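## Task

The rack's front face holds twelve drive blanks in three rows of four. Press home every blank that protrudes until it bottoms out and latches, but do not touch the bottom-row blank that is second from the left when facing the rack. The rack is loose on the table: tipping it beyond a slight amount fails the job, and it must finish in its original position.

## Robot and tools

Robot: two arms, left_arm and right_arm, each with a two-finger parallel gripper and a wrist camera. Fixed cameras are cam_head_left, cam_head_right, cam_high and cam_low. The wrist cameras are cam_left_wrist and cam_right_wrist. A camera stand sits behind the arms.

Scene frame: origin at table-top height, halfway between the nominal arm bases. +x points out over the table, +z up, and left_arm is on the +y side. These are not image left and right. Measured bases: left_arm near (+0.007, +0.260, 0) m, right_arm near (-0.011, -0.355, 0) m. Reported gripper positions (end_effector_position, in metres, the point between the finger pads about 1 cm behind the tips) and orientations (end_effector_quat_wxyz) are in the scene frame and can be a few cm off, more at long reach. The gripper's fingers point along its own +z; they open and close along its y.

execute_actions(actions, cameras): actions is a list of actions; each action is a list of up to 15 rows, one row per 1/30 s step, and a short action repeats its final row until 15 steps pass. Every row has 14 numbers in [-1, 1]: for left_arm dx, dy, dz, rx, ry, rz, opening, then the same seven for right_arm. Always send all 14. The first six per arm are an offset, not a pose: a displacement from that arm's Hand target as it stood when the action began, along that Hand target's own axes. Each row is measured from that same starting point, not from the row before, but each new action begins from the updated target, so sending the same offset again moves further. Scale: 1.0 equals 0.6 m for dx, dy, dz and 180 degrees for the rotation vector rx, ry, rz. Opening is absolute: +1 fully open (0.093 m), -1 closed. Sending all six pose numbers as 0 re-requests the current Hand target. A 0 in the opening slot is a real command, so repeat the present opening to leave fingers alone. An empty actions list returns state with all camera images.

move(target, speed, blend, opening_speed, grip_force, blocking, cameras): drives each gripper in a straight line. target is one 14-number row (same layout, scale and Hand-target axes as above, an offset from the Hand target) or a list of up to 15 such rows, each counted from the same starting Hand targets. speed is m/s per path, 0.002 to 2.9 (default 0.25), rotation capped at twice that in rad/s; one value or one per target. blend (m) rounds corners in a list; 0 stops at each. opening_speed is per second on the -1..+1 scale, at least 0.2. grip_force is newtons per pad, 10 to 50. blocking=false returns after about 0.5 s while the move continues. The move does not avoid obstacles or the other arm. Faster moves lag, stray and hit harder; aiming far beyond a contact presses harder. Keep paths away from an arm's own base. The result adds a move: line: done, off_target, moving, held or fault, plus limits (paced means the pose was clipped, held means a check blocked steps). done means at rest within 10 mm and 2 degrees; neither done nor off_target says whether anything is touched.

wait(seconds, cameras): 0 to 10 s, holding last commands; ends early if a running move finishes. stop(cameras): brakes a running move. zoom_image(camera, region): region [x0, y0, x1, y1] in pixels, at most 504 by 504, of a wrist or head camera's latest image. read_manual(section): licence texts only. finished_scene(scene): ends the current scene with its number; irreversible.

Results: Hand target is the last commanded pose after clipping; the gripper often rests short of it, and waiting will not fix that, so send the missing distance as an offset. Orientation commands are limited to 40 degrees from the measured orientation each step. Joint friction and weight can leave the gripper low, short or tilted; small commands may not move it or may move it sideways, so check position and tilt after each move. grip_measured: +1 open, -1 closed, pads meeting near -0.94. Joint velocities may be reported as within noise or omitted. Joint torques include arm weight and wrap at ±28 N m for joints 1 to 3. Tool commands shows current commands. MOTOR HOT appears from 75 °C; at 90 °C that arm folds and idles, at 100 °C it goes limp. Pushing toward unreachable poses, long stretched holds and loads heat motors.

What to avoid: hard or fast pushes on the rack (it is free-standing and must not tip or shift), hitting fixed or heavy objects, the two grippers, housings or wrist cameras touching each other, pressing a cable against things, and objects falling from the table. A blocked arm keeps pressing until commanded back: to release, command the target back behind the gripper. Push blanks slowly and straight in, then retract.

Each tool is called after ">>>" as name(argument=value, ...), one argument or row to a line, values as JSON.

## Session

>>> execute_actions(
  actions=[],
)

Scene clock: 0.00 s.
left_arm: end_effector_position=(+0.3944, +0.2656, +0.0714) grip_measured=+1.000 end_effector_quat_wxyz=(+0.505, -0.053, +0.858, +0.075) | right_arm: end_effector_position=(+0.3643, -0.3992, +0.0550) grip_measured=+1.000 end_effector_quat_wxyz=(+0.518, +0.085, +0.844, -0.110)
Joint positions: left_arm=[-0.103 1.541 0.455 0.565 -0.275 -0.069 0.093] | right_arm=[0.042 1.618 0.363 0.778 0.285 0.034 0.093]
Joint velocities: within noise
Joint torques (N m): no reading
Motor temperatures (°C): left_arm=[28 31 37 40 25 26 27] | right_arm=[25 31 36 31 28 27 26]
Heat: left arm: 40 °C; right arm: 36 °C.
Hand target: left_arm +0.3951, +0.2655, +0.0730; +0.506, -0.053, +0.858, +0.075 | right_arm +0.3686, -0.3992, +0.0633; +0.529, +0.087, +0.837, -0.109
Tool commands: left_gripper/opening=+1.0 right_gripper/opening=+1.0
camera_calibration:
cam_left_wrist: T_world_to_cam=[[0.163524, -0.983163, -0.0815553, 0.202191], [-0.796314, -0.082742, -0.599197, 0.419166], [0.58236, 0.162927, -0.796437, -0.129714], [0, 0, 0, 1]] pos_world=[0.376265, 0.254603, 0.164344]
cam_right_wrist: T_world_to_cam=[[-0.250205, -0.962886, 0.101231, -0.298688], [-0.777623, 0.137566, -0.613496, 0.409015], [0.576801, -0.232219, -0.783183, -0.175189], [0, 0, 0, 1]] pos_world=[0.344376, -0.384551, 0.14396]

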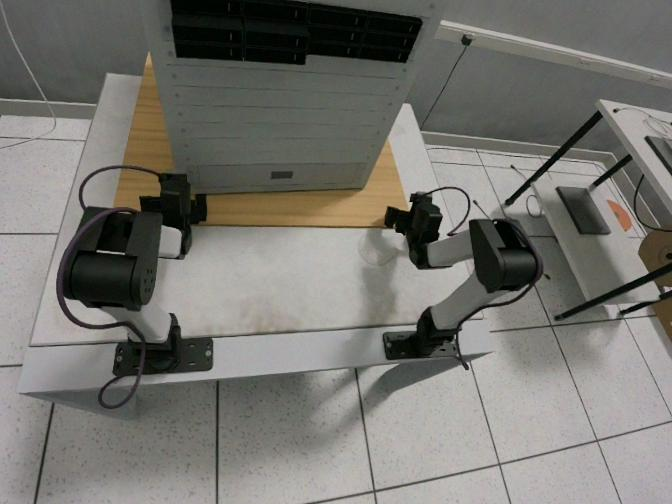

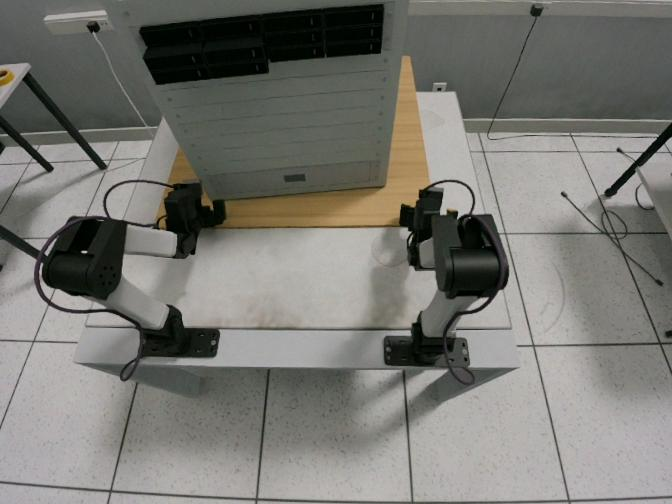

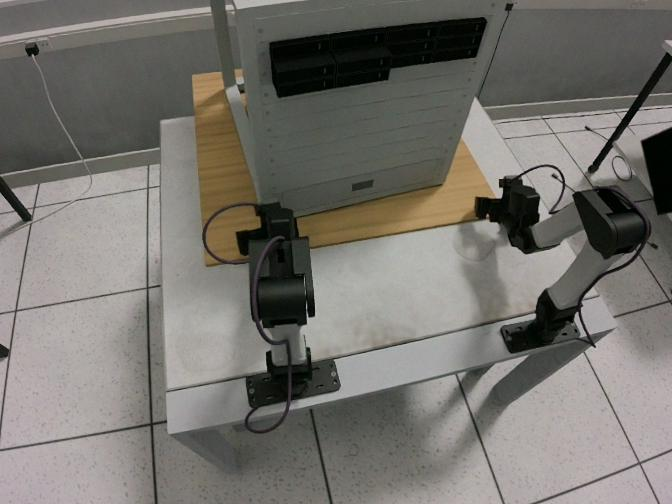

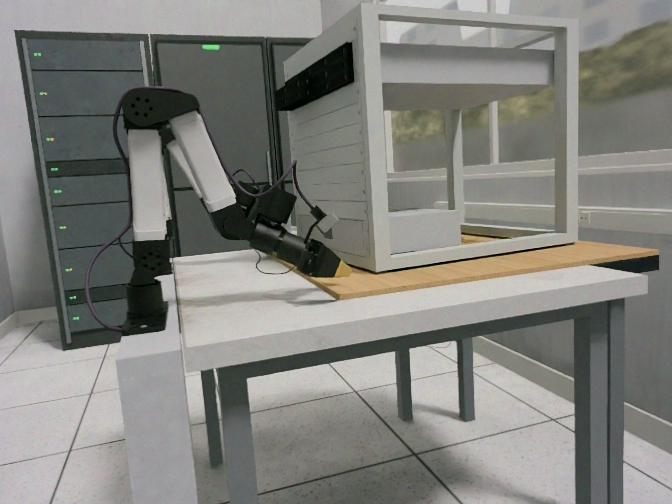

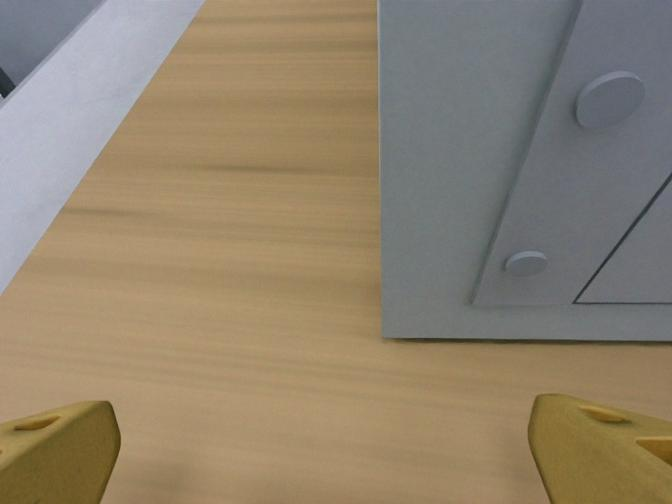

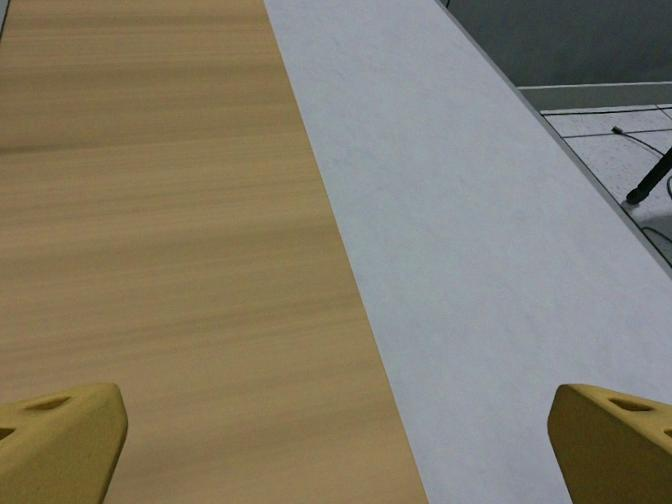

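>>> zoom_image(
  camera="cam_high",
  region=[255, 5, 505, 105],
)

>>> zoom_image(
  camera="cam_head_right",
  region=[130, 0, 400, 90],
)

>>> zoom_image(
  camera="cam_low",
  region=[270, 30, 370, 120],
)

Scaled by 2.016 from the camera's 672x504 image, which has a finer 960x720 frame.

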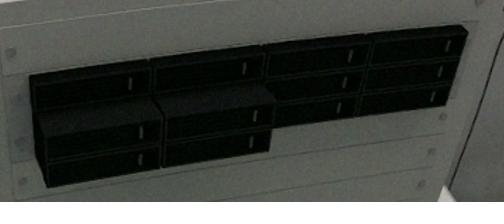

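Scaled by 1.867 from the camera's 672x504 image, which has a finer 960x720 frame.

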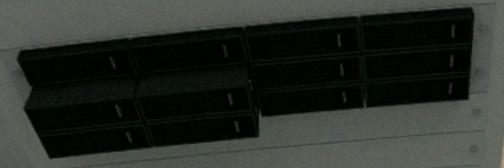

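Scaled by 5.040 from the camera's 672x504 image, which has a finer 960x720 frame.

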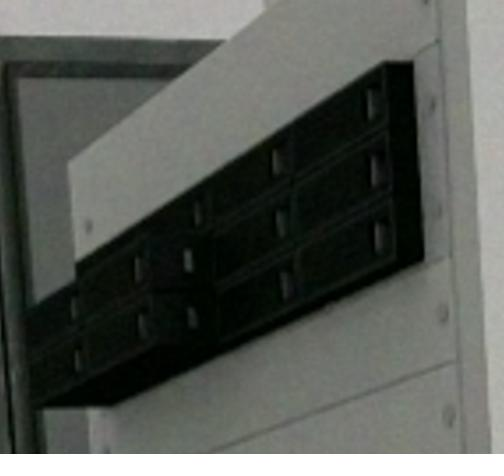

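>>> move(
  target=[-0.4883,-0.1615,-0.5872,0.0583,-0.1604,-0.01,-1,0,0,0,0,0,0,1],
  speed=0.3,
  cameras=["cam_left_wrist","cam_low","cam_high"],
)

Scene clock: 7.47 s.
left_arm: end_effector_position=(+0.2511, +0.1089, +0.4850) grip_measured=-0.991 end_effector_quat_wxyz=(+0.707, +0.004, +0.707, -0.003) | right_arm: end_effector_position=(+0.3642, -0.3992, +0.0549) grip_measured=+1.000 end_effector_quat_wxyz=(+0.517, +0.085, +0.844, -0.110)
Joint positions: left_arm=[-1.103 1.041 1.408 -0.368 -1.095 -0.001 0] | right_arm=[0.042 1.618 0.363 0.777 0.285 0.034 0.093]
Joint torques (N m): left_arm=[-0.31 -0.85 7.84 1.73 -0.24 0.02] | right_arm=[-0.01 -6.78 5.09 1.9 0.2 0]
Heat: left arm: 42 °C; right arm: 36 °C.
Hand target: left_arm +0.2500, +0.1107, +0.4905; +0.707, +0.000, +0.707, +0.000 | right_arm +0.3686, -0.3992, +0.0632; +0.529, +0.087, +0.837, -0.109
Off the commanded pose: left_arm 0.006 m, 1 deg | right_arm 0.009 m, 2 deg.
move: done
camera_calibration:
cam_left_wrist: T_world_to_cam=[[-0.00960061, -0.999919, -0.0083122, 0.115034], [-0.413072, 0.011536, -0.910625, 0.584379], [0.910648, -0.00530902, -0.413149, 0.0586058], [0, 0, 0, 1]] pos_world=[0.189126, 0.108594, 0.55732]
Images, in order (width x height): cam_high 672x504, cam_low 672x504, cam_left_wrist 672x504.

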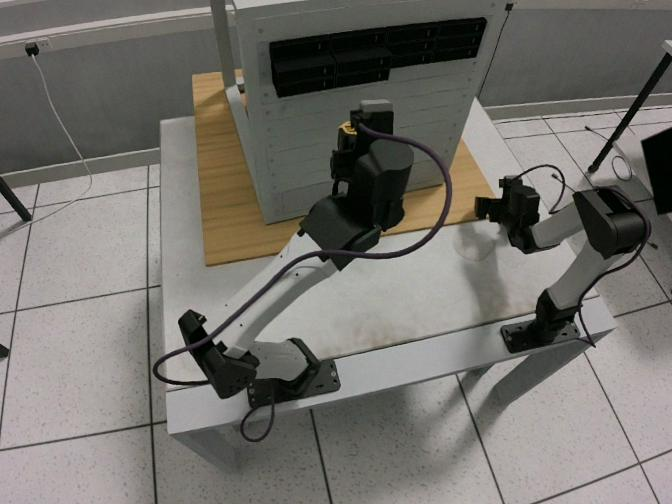

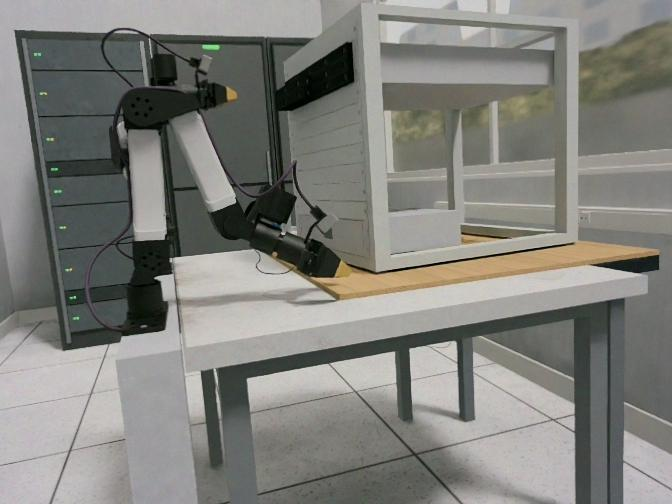

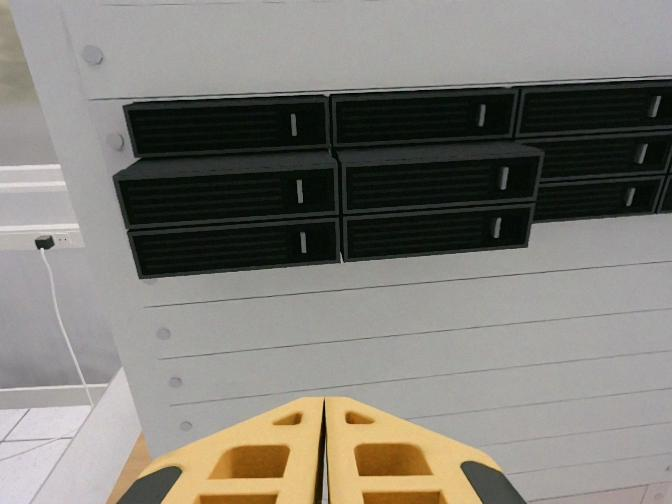

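>>> move(
  target=[-0.041,0.083,0.192,0,-0.011,0,-1,0,0,0,0,0,0,1],
  speed=0.2,
  cameras=["cam_left_wrist"],
)

Scene clock: 13.33 s.
left_arm: end_effector_position=(+0.3637, +0.1615, +0.5046) grip_measured=-0.991 end_effector_quat_wxyz=(+0.711, +0.002, +0.703, +0.009) | right_arm: end_effector_position=(+0.3642, -0.3992, +0.0549) grip_measured=+1.000 end_effector_quat_wxyz=(+0.517, +0.085, +0.844, -0.110)
Joint positions: left_arm=[-0.49 1.221 1.57 -0.336 -0.503 0.022 0] | right_arm=[0.042 1.618 0.363 0.777 0.285 0.034 0.093]
Joint torques (N m): left_arm=[0.75 -2.55 8.27 2.33 0.08 -0.04] | right_arm=[-0.35 -6.6 5.26 1.86 0.19 0.1]
Heat: left arm: 43 °C; right arm: 37 °C.
Hand target: left_arm +0.3651, +0.1605, +0.5152; +0.719, +0.000, +0.695, +0.000 | right_arm +0.3686, -0.3992, +0.0632; +0.529, +0.087, +0.837, -0.109
Off the commanded pose: left_arm 0.011 m, 2 deg | right_arm 0.009 m, 2 deg.
move: off_target (left_arm)
camera_calibration:
cam_left_wrist: T_world_to_cam=[[0.01094, -0.999673, -0.0230968, 0.168824], [-0.4025, 0.0167419, -0.915267, 0.645848], [0.915355, 0.0193095, -0.402186, -0.0467411], [0, 0, 0, 1]] pos_world=[0.300892, 0.158859, 0.576224]
Images, in order (width x height): cam_left_wrist 672x504.

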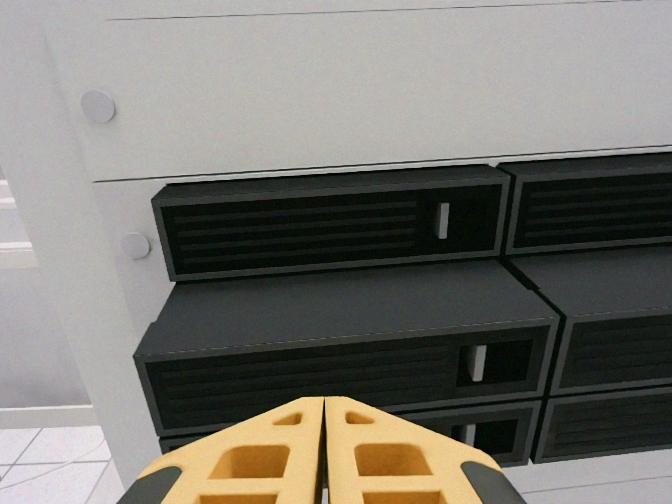

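>>> move(
  target=[-0.004,0,0.017,0,0,0,-1,0,0,0,0,0,0,1],
  speed=0.08,
  cameras=["cam_left_wrist"],
)

Scene clock: 16.53 s.
left_arm: end_effector_position=(+0.3736, +0.1612, +0.5073) grip_measured=-0.991 end_effector_quat_wxyz=(+0.711, +0.002, +0.703, +0.009) | right_arm: end_effector_position=(+0.3642, -0.3992, +0.0549) grip_measured=+1.000 end_effector_quat_wxyz=(+0.517, +0.085, +0.844, -0.110)
Joint positions: left_arm=[-0.47 1.256 1.604 -0.336 -0.482 0.022 0] | right_arm=[0.042 1.618 0.363 0.777 0.285 0.034 0.093]
Joint torques (N m): left_arm=[0.84 -2.85 8.29 2.33 0.09 -0.05] | right_arm=[0.06 -6.39 5.03 1.83 0.17 0.01]
Heat: left arm: 43 °C; right arm: 37 °C.
Hand target: left_arm +0.3753, +0.1605, +0.5178; +0.719, +0.000, +0.695, +0.000 | right_arm +0.3686, -0.3992, +0.0632; +0.529, +0.087, +0.837, -0.109
Off the commanded pose: left_arm 0.011 m, 2 deg | right_arm 0.009 m, 2 deg.
move: off_target (left_arm)
camera_calibration:
cam_left_wrist: T_world_to_cam=[[0.010552, -0.999669, -0.0234779, 0.168818], [-0.402701, 0.0172427, -0.915169, 0.652276], [0.915271, 0.0191114, -0.402385, -0.0546303], [0, 0, 0, 1]] pos_world=[0.310892, 0.158559, 0.578924]
Images, in order (width x height): cam_left_wrist 672x504.

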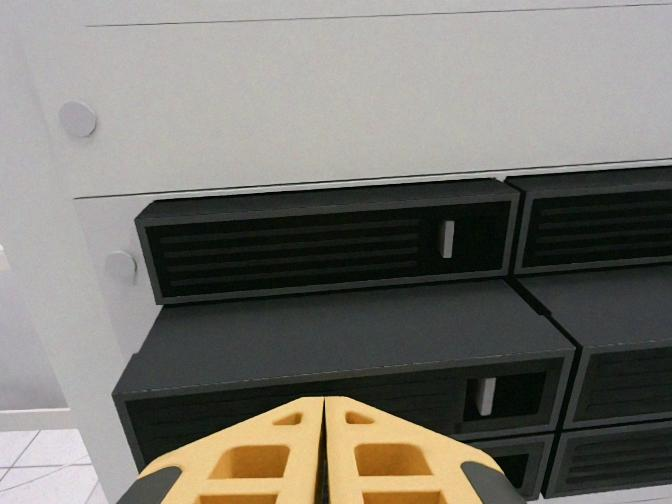

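>>> move(
  target=[0.001,0.004,0.032,0,0,0,-1,0,0,0,0,0,0,1],
  speed=0.06,
  cameras=["cam_left_wrist"],
)

Scene clock: 19.30 s.
left_arm: end_effector_position=(+0.3920, +0.1638, +0.5076) grip_measured=-0.991 end_effector_quat_wxyz=(+0.711, +0.002, +0.703, +0.010) | right_arm: end_effector_position=(+0.3642, -0.3992, +0.0549) grip_measured=+1.000 end_effector_quat_wxyz=(+0.517, +0.085, +0.844, -0.110)
Joint positions: left_arm=[-0.425 1.308 1.64 -0.321 -0.436 0.022 0] | right_arm=[0.042 1.618 0.363 0.777 0.285 0.034 0.093]
Joint torques (N m): left_arm=[0.8 -3.22 8.39 2.38 0.08 -0.07] | right_arm=[-0.08 -6.58 5.16 1.88 0.12 -0.03]
Heat: left arm: 44 °C; right arm: 37 °C.
Hand target: left_arm +0.3944, +0.1628, +0.5180; +0.719, +0.000, +0.695, +0.000 | right_arm +0.3686, -0.3992, +0.0632; +0.529, +0.087, +0.837, -0.109
Off the commanded pose: left_arm 0.011 m, 2 deg | right_arm 0.009 m, 2 deg.
move: off_target (left_arm)
camera_calibration:
cam_left_wrist: T_world_to_cam=[[0.0100921, -0.999649, -0.0244938, 0.171967], [-0.403479, 0.0183415, -0.914805, 0.659746], [0.914933, 0.019115, -0.403153, -0.0707541], [0, 0, 0, 1]] pos_world=[0.329194, 0.161158, 0.579226]
Images, in order (width x height): cam_left_wrist 672x504.

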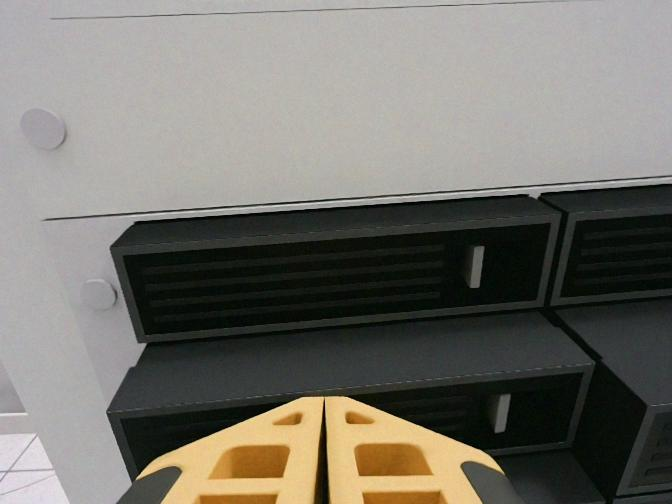

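>>> move(
  target=[0.0,0.004,0.034,0,0,0,-1,0,0,0,0,0,0,1],
  speed=0.06,
  cameras=["cam_left_wrist"],
)

Scene clock: 26.07 s.
left_arm: end_effector_position=(+0.4109, +0.1666, +0.5090) grip_measured=-0.991 end_effector_quat_wxyz=(+0.711, +0.002, +0.704, +0.010) | right_arm: end_effector_position=(+0.3642, -0.3992, +0.0549) grip_measured=+1.000 end_effector_quat_wxyz=(+0.517, +0.085, +0.844, -0.110)
Joint positions: left_arm=[-0.385 1.367 1.689 -0.311 -0.398 0.022 0] | right_arm=[0.042 1.618 0.363 0.777 0.285 0.034 0.093]
Joint torques (N m): left_arm=[0.95 -3.47 8.44 2.42 0.09 -0.09] | right_arm=[-0.18 -6.64 5.23 1.86 0.18 0.04]
Motor temperatures (°C): left_arm=[27 32 41 45 25 26 27] | right_arm=[25 32 37 34 28 27 26]
Heat: left arm: 45 °C; right arm: 37 °C.
Hand target: left_arm +0.4149, +0.1654, +0.5186; +0.719, +0.000, +0.695, +0.000 | right_arm +0.3686, -0.3992, +0.0632; +0.529, +0.087, +0.837, -0.109
Off the commanded pose: left_arm 0.011 m, 2 deg | right_arm 0.009 m, 2 deg.
move: off_target (left_arm)
camera_calibration:
cam_left_wrist: T_world_to_cam=[[0.0117262, -0.999619, -0.0249928, 0.174125], [-0.403628, 0.0181359, -0.914743, 0.668786], [0.914848, 0.0208143, -0.403262, -0.0877662], [0, 0, 0, 1]] pos_world=[0.348192, 0.163756, 0.580727]
Images, in order (width x height): cam_left_wrist 672x504.

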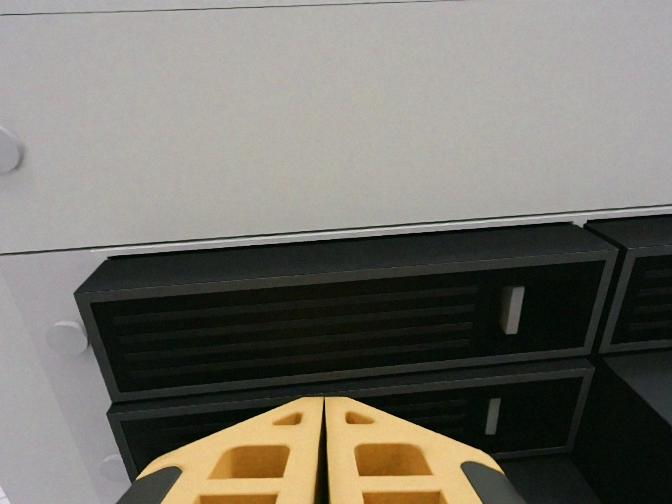

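Near flush. Push to the stop.

>>> move(
  target=[0.0,0.002,0.02,0,0,0,-1,0,0,0,0,0,0,1],
  speed=0.06,
  cameras=["cam_left_wrist"],
)

Scene clock: 27.63 s.
left_arm: end_effector_position=(+0.4145, +0.1666, +0.5096) grip_measured=-0.991 end_effector_quat_wxyz=(+0.707, +0.006, +0.707, +0.009) | right_arm: end_effector_position=(+0.3642, -0.3992, +0.0549) grip_measured=+1.000 end_effector_quat_wxyz=(+0.517, +0.085, +0.844, -0.110)
Joint positions: left_arm=[-0.375 1.384 1.718 -0.335 -0.38 0.02 0] | right_arm=[0.042 1.618 0.363 0.777 0.285 0.034 0.093]
Joint torques (N m): left_arm=[1.91 -1.73 8.38 2.75 0.14 -0.08] | right_arm=[0.18 -6.67 5.01 1.86 0.16 0.07]
Heat: left arm: 45 °C; right arm: 37 °C.
Hand target: left_arm +0.4269, +0.1665, +0.5190; +0.719, +0.000, +0.695, +0.000 | right_arm +0.3686, -0.3992, +0.0632; +0.529, +0.087, +0.837, -0.109
Off the commanded pose: left_arm 0.016 m, 2 deg | right_arm 0.009 m, 2 deg.
move: off_target (left_arm)
camera_calibration:
cam_left_wrist: T_world_to_cam=[[0.00375335, -0.999585, -0.0285707, 0.179295], [-0.413747, 0.0244584, -0.910063, 0.671483], [0.910384, 0.0152368, -0.413483, -0.0828889], [0, 0, 0, 1]] pos_world=[0.352612, 0.16406, 0.581942]
Images, in order (width x height): cam_left_wrist 672x504.

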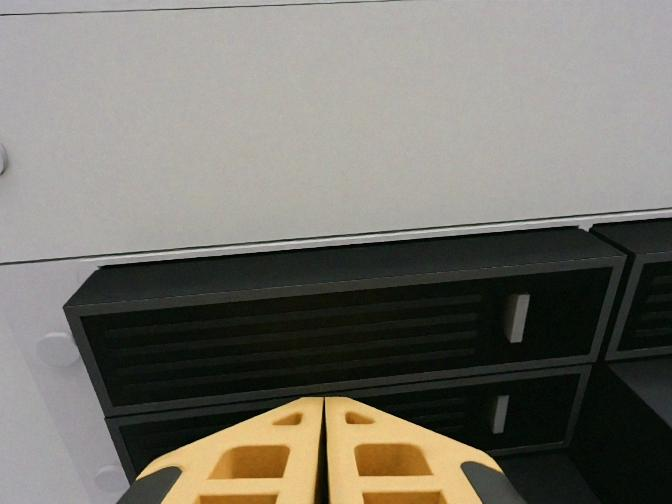

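>>> move(
  target=[
    [0,-0.006,-0.103,0,0,0,-1,0,0,0,0,0,0,1],
    [0.0475,-0.012,-0.103,0,0,0,-1,0,0,0,0,0,0,1],
  ],
  speed=0.12,
  blend=[0.01,0],
  cameras=["cam_left_wrist"],
)

Scene clock: 30.97 s.
left_arm: end_effector_position=(+0.3687, +0.1582, +0.4875) grip_measured=-0.991 end_effector_quat_wxyz=(+0.716, +0.006, +0.699, +0.000) | right_arm: end_effector_position=(+0.3642, -0.3992, +0.0549) grip_measured=+1.000 end_effector_quat_wxyz=(+0.517, +0.085, +0.844, -0.110)
Joint positions: left_arm=[-0.48 1.195 1.462 -0.239 -0.473 0.02 0] | right_arm=[0.042 1.618 0.363 0.777 0.285 0.034 0.093]
Joint torques (N m): left_arm=[-0.39 -4.86 5.12 2.39 -0.22 -0.03] | right_arm=[-0.02 -6.75 5.05 1.89 0.12 0.02]
Heat: left arm: 46 °C; right arm: 37 °C.
Hand target: left_arm +0.3660, +0.1593, +0.4884; +0.719, +0.000, +0.695, +0.000 | right_arm +0.3686, -0.3992, +0.0632; +0.529, +0.087, +0.837, -0.109
Off the commanded pose: left_arm 0.003 m, 1 deg | right_arm 0.009 m, 2 deg.
move: done
camera_calibration:
cam_left_wrist: T_world_to_cam=[[-0.00756539, -0.999846, -0.0158179, 0.168401], [-0.390497, 0.0175164, -0.920438, 0.630321], [0.920573, -0.000786616, -0.390569, -0.0625548], [0, 0, 0, 1]] pos_world=[0.304999, 0.157285, 0.558403]
Images, in order (width x height): cam_left_wrist 672x504.

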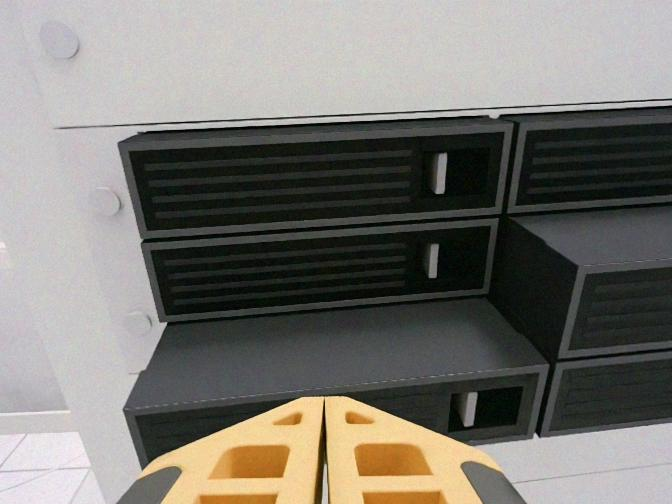

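>>> move(
  target=[0.007,0.004,0.045,0,0,0,-1,0,0,0,0,0,0,1],
  speed=0.06,
  cameras=["cam_left_wrist"],
)

Scene clock: 34.93 s.
left_arm: end_effector_position=(+0.3902, +0.1633, +0.4793) grip_measured=-0.991 end_effector_quat_wxyz=(+0.713, +0.000, +0.701, +0.008) | right_arm: end_effector_position=(+0.3642, -0.3992, +0.0549) grip_measured=+1.000 end_effector_quat_wxyz=(+0.517, +0.085, +0.844, -0.110)
Joint positions: left_arm=[-0.431 1.246 1.462 -0.196 -0.444 0.02 0] | right_arm=[0.042 1.618 0.363 0.777 0.285 0.034 0.093]
Joint torques (N m): left_arm=[0.76 -3.28 7.54 2.35 0.09 -0.06] | right_arm=[-0.08 -6.57 5.07 1.83 0.15 0.07]
Heat: left arm: 47 °C; right arm: 37 °C.
Hand target: left_arm +0.3932, +0.1616, +0.4850; +0.719, +0.000, +0.695, +0.000 | right_arm +0.3686, -0.3992, +0.0632; +0.529, +0.087, +0.837, -0.109
Off the commanded pose: left_arm 0.007 m, 1 deg | right_arm 0.009 m, 2 deg.
move: done
camera_calibration:
cam_left_wrist: T_world_to_cam=[[0.0118296, -0.999739, -0.0195273, 0.167702], [-0.396174, 0.0132445, -0.91808, 0.632827], [0.918099, 0.0185968, -0.395915, -0.0852389], [0, 0, 0, 1]] pos_world=[0.326984, 0.160862, 0.550513]
Images, in order (width x height): cam_left_wrist 672x504.

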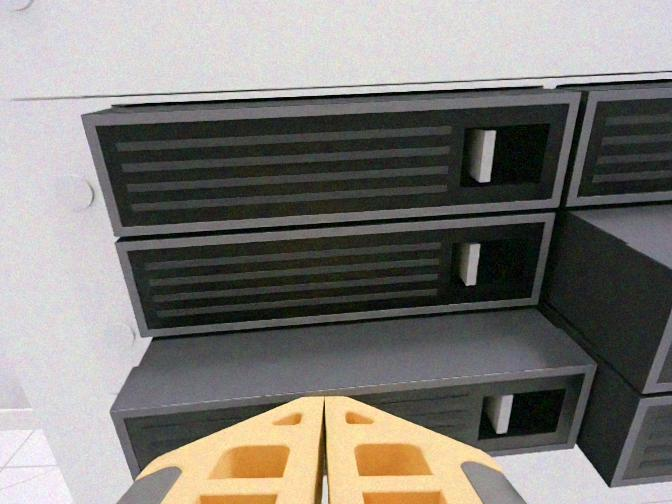

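Pushing well; continue to the stop.

>>> move(
  target=[0.0,0.006,0.052,0,0,0,-1,0,0,0,0,0,0,1],
  speed=0.06,
  cameras=["cam_left_wrist"],
)

Scene clock: 36.67 s.
left_arm: end_effector_position=(+0.4150, +0.1666, +0.4761) grip_measured=-0.991 end_effector_quat_wxyz=(+0.709, +0.002, +0.705, +0.011) | right_arm: end_effector_position=(+0.3642, -0.3992, +0.0549) grip_measured=+1.000 end_effector_quat_wxyz=(+0.517, +0.085, +0.844, -0.110)
Joint positions: left_arm=[-0.38 1.321 1.513 -0.187 -0.394 0.02 0] | right_arm=[0.042 1.618 0.363 0.777 0.285 0.034 0.093]
Joint torques (N m): left_arm=[1.65 -2.09 9.02 2.58 0.2 -0.08] | right_arm=[-0.4 -6.53 5.18 1.89 0.14 0.05]
Heat: left arm: 47 °C; right arm: 37 °C.
Hand target: left_arm +0.4244, +0.1653, +0.4861; +0.719, +0.000, +0.695, +0.000 | right_arm +0.3686, -0.3992, +0.0632; +0.529, +0.087, +0.837, -0.109
Off the commanded pose: left_arm 0.014 m, 2 deg | right_arm 0.009 m, 2 deg.
move: off_target (left_arm)
camera_calibration:
cam_left_wrist: T_world_to_cam=[[0.0130566, -0.999584, -0.0257034, 0.17307], [-0.408442, 0.0181317, -0.912604, 0.641317], [0.912691, 0.0224138, -0.408036, -0.101913], [0, 0, 0, 1]] pos_world=[0.352696, 0.163654, 0.548133]
Images, in order (width x height): cam_left_wrist 672x504.

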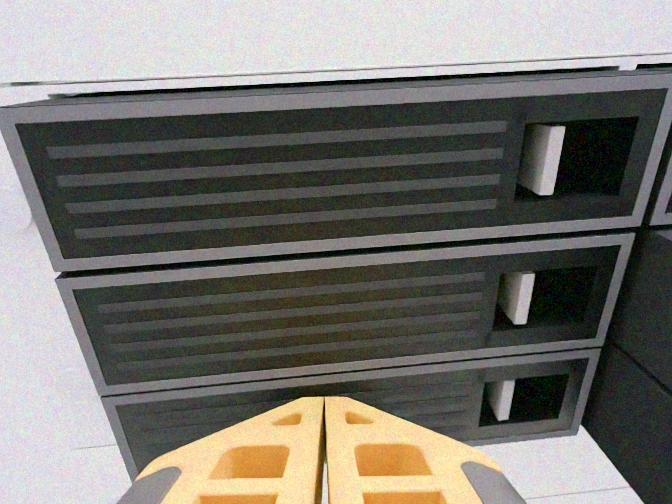

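>>> move(
  target=[
    [0,0.0,0.006,0,0,0,-1,0,0,0,0,0,0,1],
    [0,-0.005,-0.115,0,0,0,-1,0,0,0,0,0,0,1],
    [-0.057,-0.197,-0.115,0,0,0,-1,0,0,0,0,0,0,1],
  ],
  speed=[0.05,0.15,0.15],
  blend=[0,0.01,0],
  cameras=["cam_left_wrist"],
)

Scene clock: 41.00 s.
left_arm: end_effector_position=(+0.3537, +0.0471, +0.5146) grip_measured=-0.991 end_effector_quat_wxyz=(+0.720, +0.004, +0.694, -0.005) | right_arm: end_effector_position=(+0.3642, -0.3992, +0.0549) grip_measured=+1.000 end_effector_quat_wxyz=(+0.517, +0.085, +0.844, -0.110)
Joint positions: left_arm=[-0.869 1.441 1.738 -0.242 -0.858 0.041 0] | right_arm=[0.042 1.618 0.363 0.777 0.285 0.034 0.093]
Joint torques (N m): left_arm=[-0.03 -4.49 8.28 1.87 -0.2 0] | right_arm=[0.05 -6.63 5.05 1.87 0.21 0.04]
Heat: left arm: 47 °C; right arm: 37 °C.
Hand target: left_arm +0.3543, +0.0471, +0.5181; +0.719, +0.000, +0.695, +0.000 | right_arm +0.3686, -0.3992, +0.0632; +0.529, +0.087, +0.837, -0.109
Off the commanded pose: left_arm 0.003 m, 1 deg | right_arm 0.009 m, 2 deg.
move: done
camera_calibration:
cam_left_wrist: T_world_to_cam=[[-0.0115999, -0.999911, -0.00664268, 0.0542314], [-0.379158, 0.0105454, -0.925272, 0.650104], [0.925259, -0.00821441, -0.379247, -0.0453601], [0, 0, 0, 1]] pos_world=[0.289091, 0.0469983, 0.584681]
Images, in order (width x height): cam_left_wrist 672x504.

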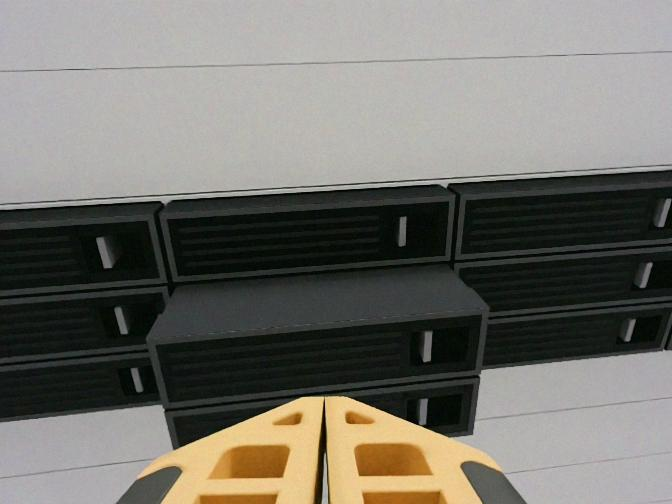

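>>> move(
  target=[0.0,0,0.052,0,0,0,-1,0,0,0,0,0,0,1],
  speed=0.12,
  cameras=["cam_left_wrist"],
)

Scene clock: 43.27 s.
left_arm: end_effector_position=(+0.3826, +0.0501, +0.5163) grip_measured=-0.991 end_effector_quat_wxyz=(+0.720, -0.003, +0.694, +0.006) | right_arm: end_effector_position=(+0.3642, -0.3992, +0.0549) grip_measured=+1.000 end_effector_quat_wxyz=(+0.517, +0.085, +0.844, -0.110)
Joint positions: left_arm=[-0.797 1.518 1.816 -0.246 -0.811 0.041 0] | right_arm=[0.042 1.618 0.363 0.777 0.285 0.034 0.093]
Joint torques (N m): left_arm=[0.68 -5.11 8.32 1.9 0.1 -0.06] | right_arm=[0.01 -6.72 5.07 1.89 0.18 0.04]
Heat: left arm: 47 °C; right arm: 37 °C.
Hand target: left_arm +0.3855, +0.0471, +0.5192; +0.719, +0.000, +0.695, +0.000 | right_arm +0.3686, -0.3992, +0.0632; +0.529, +0.087, +0.837, -0.109
Off the commanded pose: left_arm 0.005 m, 1 deg | right_arm 0.009 m, 2 deg.
move: done
camera_calibration:
cam_left_wrist: T_world_to_cam=[[0.0132, -0.99985, -0.0112078, 0.0505349], [-0.38, 0.00535168, -0.924971, 0.662997], [0.924892, 0.0164686, -0.379872, -0.0722175], [0, 0, 0, 1]] pos_world=[0.318065, 0.0481685, 0.586386]
Images, in order (width x height): cam_left_wrist 672x504.

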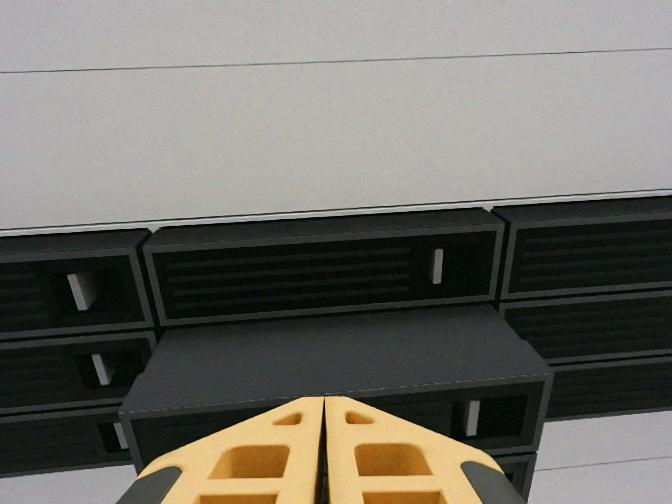

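>>> move(
  target=[0.003,-0.004,0.005,0,0,0,-1,0,0,0,0,0,0,1],
  speed=0.08,
  cameras=["cam_left_wrist"],
)

Scene clock: 45.57 s.
left_arm: end_effector_position=(+0.3853, +0.0468, +0.5124) grip_measured=-0.991 end_effector_quat_wxyz=(+0.717, +0.000, +0.697, +0.008) | right_arm: end_effector_position=(+0.3642, -0.3992, +0.0549) grip_measured=+1.000 end_effector_quat_wxyz=(+0.517, +0.085, +0.844, -0.110)
Joint positions: left_arm=[-0.797 1.528 1.816 -0.246 -0.809 0.041 0] | right_arm=[0.042 1.618 0.363 0.777 0.285 0.034 0.093]
Joint torques (N m): left_arm=[0.8 -5.22 8.51 1.99 0.1 -0.06] | right_arm=[-0.05 -6.65 5.04 1.84 0.13 0.05]
Heat: left arm: 46 °C; right arm: 37 °C.
Hand target: left_arm +0.3885, +0.0447, +0.5175; +0.719, +0.000, +0.695, +0.000 | right_arm +0.3686, -0.3992, +0.0632; +0.529, +0.087, +0.837, -0.109
Off the commanded pose: left_arm 0.006 m, 1 deg | right_arm 0.009 m, 2 deg.
move: done
camera_calibration:
cam_left_wrist: T_world_to_cam=[[0.0108064, -0.999771, -0.0184555, 0.0518394], [-0.386297, 0.0128497, -0.922285, 0.661136], [0.922311, 0.0170959, -0.38607, -0.0720364], [0, 0, 0, 1]] pos_world=[0.321274, 0.0445637, 0.582901]
Images, in order (width x height): cam_left_wrist 672x504.

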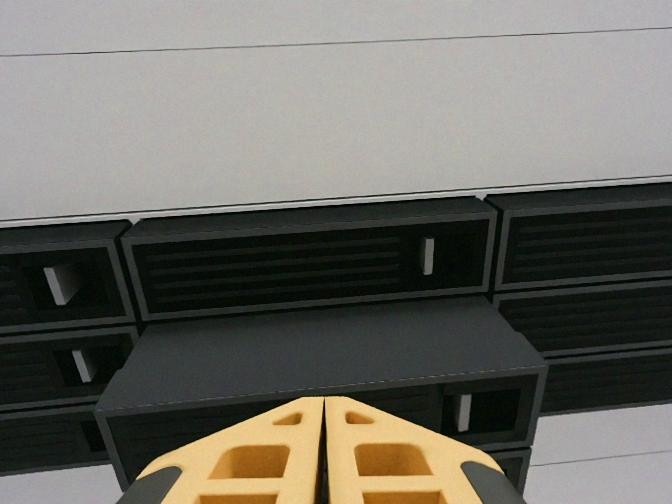

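>>> move(
  target=[0.005,-0.001,0.008,0,0,0,-1,0,0,0,0,0,0,1],
  speed=0.08,
  cameras=["cam_left_wrist"],
)

Scene clock: 47.23 s.
left_arm: end_effector_position=(+0.3896, +0.0469, +0.5094) grip_measured=-0.991 end_effector_quat_wxyz=(+0.715, +0.002, +0.699, +0.010) | right_arm: end_effector_position=(+0.3642, -0.3992, +0.0549) grip_measured=+1.000 end_effector_quat_wxyz=(+0.517, +0.085, +0.844, -0.110)
Joint positions: left_arm=[-0.787 1.536 1.816 -0.246 -0.799 0.041 0] | right_arm=[0.042 1.618 0.363 0.777 0.285 0.034 0.093]
Joint torques (N m): left_arm=[0.81 -5.27 8.18 2.13 0.1 -0.07] | right_arm=[-0.27 -6.53 5.24 1.88 0.16 0.03]
Heat: left arm: 46 °C; right arm: 37 °C.
Hand target: left_arm +0.3934, +0.0442, +0.5147; +0.719, +0.000, +0.695, +0.000 | right_arm +0.3686, -0.3992, +0.0632; +0.529, +0.087, +0.837, -0.109
Off the commanded pose: left_arm 0.007 m, 1 deg | right_arm 0.009 m, 2 deg.
move: done
camera_calibration:
cam_left_wrist: T_world_to_cam=[[0.0114857, -0.999642, -0.024151, 0.0544112], [-0.391002, 0.0177396, -0.920219, 0.660558], [0.920318, 0.0200124, -0.390658, -0.0741312], [0, 0, 0, 1]] pos_world=[0.325879, 0.0441572, 0.580212]
Images, in order (width x height): cam_left_wrist 672x504.

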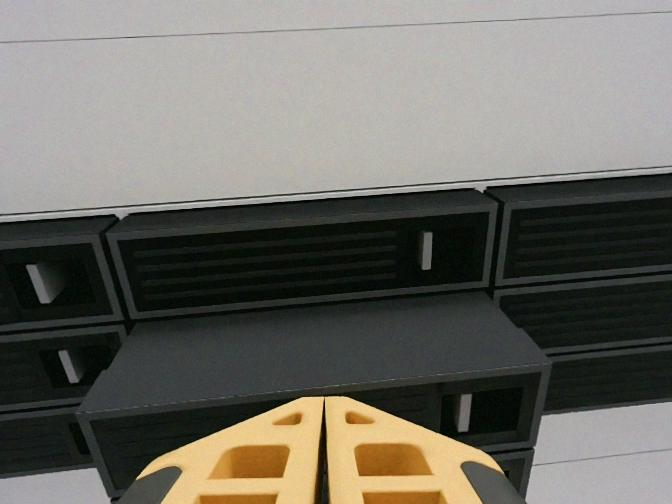

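>>> move(
  target=[-0.003,0.003,0.02,0,0,0,-1,0,0,0,0,0,0,1],
  speed=0.06,
  cameras=["cam_left_wrist"],
)

Scene clock: 50.20 s.
left_arm: end_effector_position=(+0.4012, +0.0487, +0.5133) grip_measured=-0.991 end_effector_quat_wxyz=(+0.718, +0.000, +0.696, +0.008) | right_arm: end_effector_position=(+0.3642, -0.3992, +0.0549) grip_measured=+1.000 end_effector_quat_wxyz=(+0.517, +0.085, +0.844, -0.110)
Joint positions: left_arm=[-0.757 1.567 1.856 -0.246 -0.769 0.041 0] | right_arm=[0.042 1.618 0.363 0.777 0.285 0.034 0.093]
Joint torques (N m): left_arm=[0.8 -5.41 8.39 2.02 0.11 -0.09] | right_arm=[0.05 -6.65 5.07 1.87 0.18 0.08]
Heat: left arm: 46 °C; right arm: 37 °C.
Hand target: left_arm +0.4053, +0.0458, +0.5168; +0.719, +0.000, +0.695, +0.000 | right_arm +0.3686, -0.3992, +0.0632; +0.529, +0.087, +0.837, -0.109
Off the commanded pose: left_arm 0.006 m, 1 deg | right_arm 0.009 m, 2 deg.
move: done
camera_calibration:
cam_left_wrist: T_world_to_cam=[[0.0116759, -0.999756, -0.018777, 0.0532757], [-0.384405, 0.0128475, -0.923075, 0.667776], [0.923091, 0.0179957, -0.384161, -0.0877453], [0, 0, 0, 1]] pos_world=[0.337071, 0.0462625, 0.583699]
Images, in order (width x height): cam_left_wrist 672x504.

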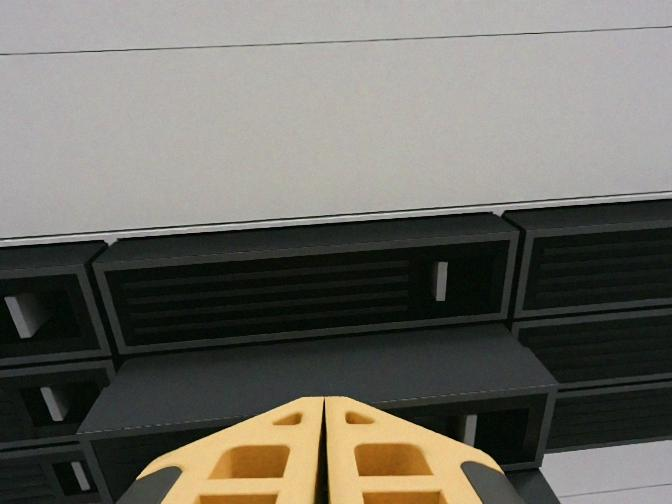

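>>> move(
  target=[0.003,0.002,0.018,0,0,0,-1,0,0,0,0,0,0,1],
  speed=0.06,
  cameras=["cam_left_wrist"],
)

Scene clock: 52.40 s.
left_arm: end_effector_position=(+0.4111, +0.0504, +0.5127) grip_measured=-0.991 end_effector_quat_wxyz=(+0.718, +0.000, +0.696, +0.009) | right_arm: end_effector_position=(+0.3642, -0.3992, +0.0549) grip_measured=+1.000 end_effector_quat_wxyz=(+0.517, +0.085, +0.844, -0.110)
Joint positions: left_arm=[-0.732 1.589 1.877 -0.246 -0.744 0.041 0] | right_arm=[0.042 1.618 0.363 0.777 0.285 0.034 0.093]
Joint torques (N m): left_arm=[0.88 -5.44 8.32 2.08 0.12 -0.11] | right_arm=[-0.14 -6.76 5.03 1.87 0.15 0]
Heat: left arm: 46 °C; right arm: 37 °C.
Hand target: left_arm +0.4162, +0.0472, +0.5155; +0.719, +0.000, +0.695, +0.000 | right_arm +0.3686, -0.3992, +0.0632; +0.529, +0.087, +0.837, -0.109
Off the commanded pose: left_arm 0.007 m, 1 deg | right_arm 0.009 m, 2 deg.
move: done
camera_calibration:
cam_left_wrist: T_world_to_cam=[[0.0120423, -0.999723, -0.0202334, 0.0554672], [-0.384827, 0.0140427, -0.922882, 0.670986], [0.92291, 0.0189, -0.384552, -0.0968954], [0, 0, 0, 1]] pos_world=[0.346971, 0.0478607, 0.583101]
Images, in order (width x height): cam_left_wrist 672x504.

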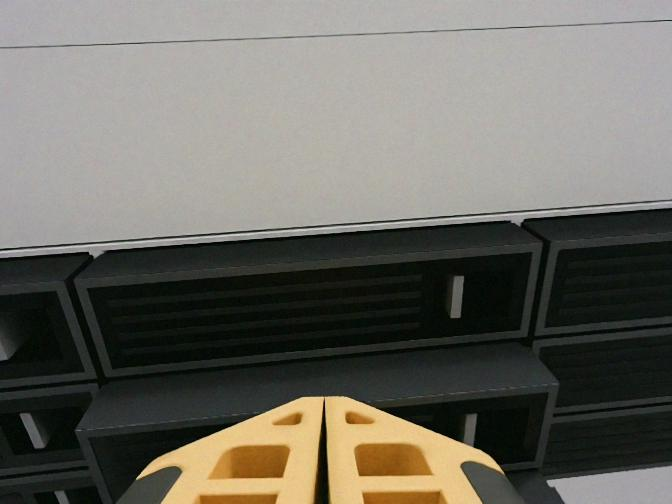

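>>> move(
  target=[0.004,0.002,0.018,0,0,0,-1,0,0,0,0,0,0,1],
  speed=0.06,
  cameras=["cam_left_wrist"],
)

Scene clock: 56.33 s.
left_arm: end_effector_position=(+0.4200, +0.0512, +0.5110) grip_measured=-0.991 end_effector_quat_wxyz=(+0.717, +0.001, +0.697, +0.009) | right_arm: end_effector_position=(+0.3642, -0.3992, +0.0549) grip_measured=+1.000 end_effector_quat_wxyz=(+0.517, +0.085, +0.844, -0.110)
Joint positions: left_arm=[-0.711 1.61 1.893 -0.245 -0.723 0.039 0] | right_arm=[0.042 1.618 0.363 0.777 0.285 0.034 0.093]
Joint torques (N m): left_arm=[1.22 -5.3 8.35 2.15 0.15 -0.11] | right_arm=[-0.13 -6.71 5.14 1.83 0.13 0.01]
Heat: left arm: 46 °C; right arm: 38 °C.
Hand target: left_arm +0.4271, +0.0482, +0.5133; +0.719, +0.000, +0.695, +0.000 | right_arm +0.3686, -0.3992, +0.0632; +0.529, +0.087, +0.837, -0.109
Off the commanded pose: left_arm 0.008 m, 1 deg | right_arm 0.009 m, 2 deg.
move: done
camera_calibration:
cam_left_wrist: T_world_to_cam=[[0.0116491, -0.999698, -0.0216271, 0.0570745], [-0.386696, 0.0154419, -0.922078, 0.673095], [0.922134, 0.0191045, -0.386399, -0.104492], [0, 0, 0, 1]] pos_world=[0.355974, 0.0486597, 0.581505]
Images, in order (width x height): cam_left_wrist 672x504.

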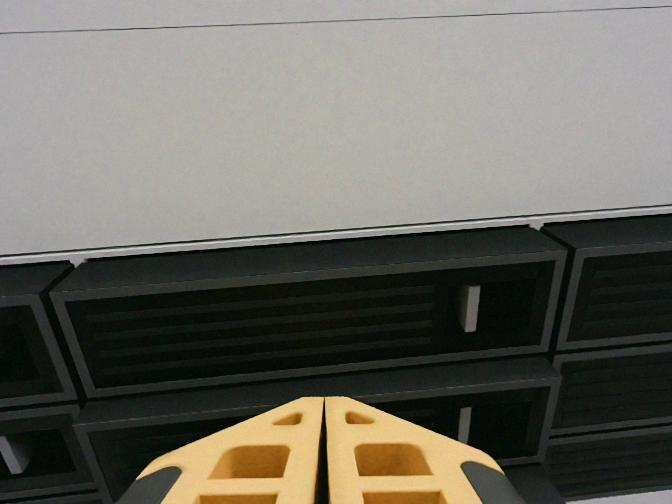

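>>> move(
  target=[0,0.002,0.026,0,0,0,-1,0,0,0,0,0,0,1],
  speed=0.06,
  cameras=["cam_left_wrist"],
)

Scene clock: 58.43 s.
left_arm: end_effector_position=(+0.4276, +0.0514, +0.5119) grip_measured=-0.991 end_effector_quat_wxyz=(+0.714, +0.004, +0.700, +0.011) | right_arm: end_effector_position=(+0.3642, -0.3992, +0.0549) grip_measured=+1.000 end_effector_quat_wxyz=(+0.517, +0.085, +0.844, -0.110)
Joint positions: left_arm=[-0.695 1.64 1.941 -0.276 -0.706 0.037 0] | right_arm=[0.042 1.618 0.363 0.777 0.285 0.034 0.093]
Joint torques (N m): left_arm=[2.67 -4.21 8.34 2.42 0.3 -0.11] | right_arm=[-0.01 -6.54 5.09 1.82 0.14 0.06]
Heat: left arm: 46 °C; right arm: 38 °C.
Hand target: left_arm +0.4426, +0.0494, +0.5139; +0.719, +0.000, +0.695, +0.000 | right_arm +0.3686, -0.3992, +0.0632; +0.529, +0.087, +0.837, -0.109
Off the commanded pose: left_arm 0.015 m, 2 deg | right_arm 0.009 m, 2 deg.
move: off_target (left_arm)
camera_calibration:
cam_left_wrist: T_world_to_cam=[[0.0105372, -0.999547, -0.0282, 0.0610347], [-0.395416, 0.0217378, -0.918245, 0.678347], [0.918442, 0.0208265, -0.395008, -0.105285], [0, 0, 0, 1]] pos_world=[0.364284, 0.048454, 0.583021]
Images, in order (width x height): cam_left_wrist 672x504.

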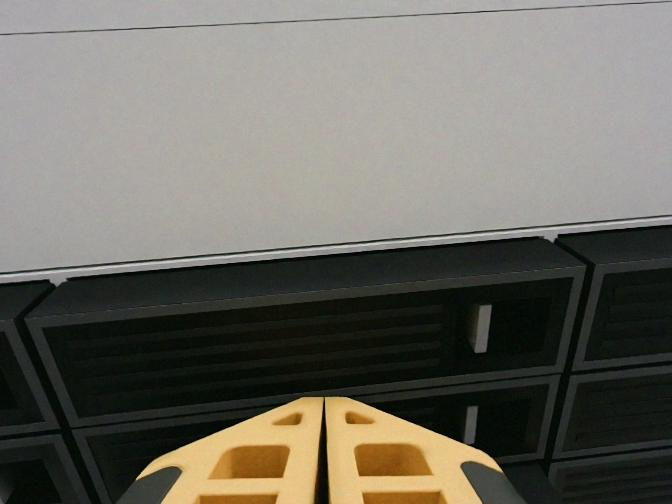

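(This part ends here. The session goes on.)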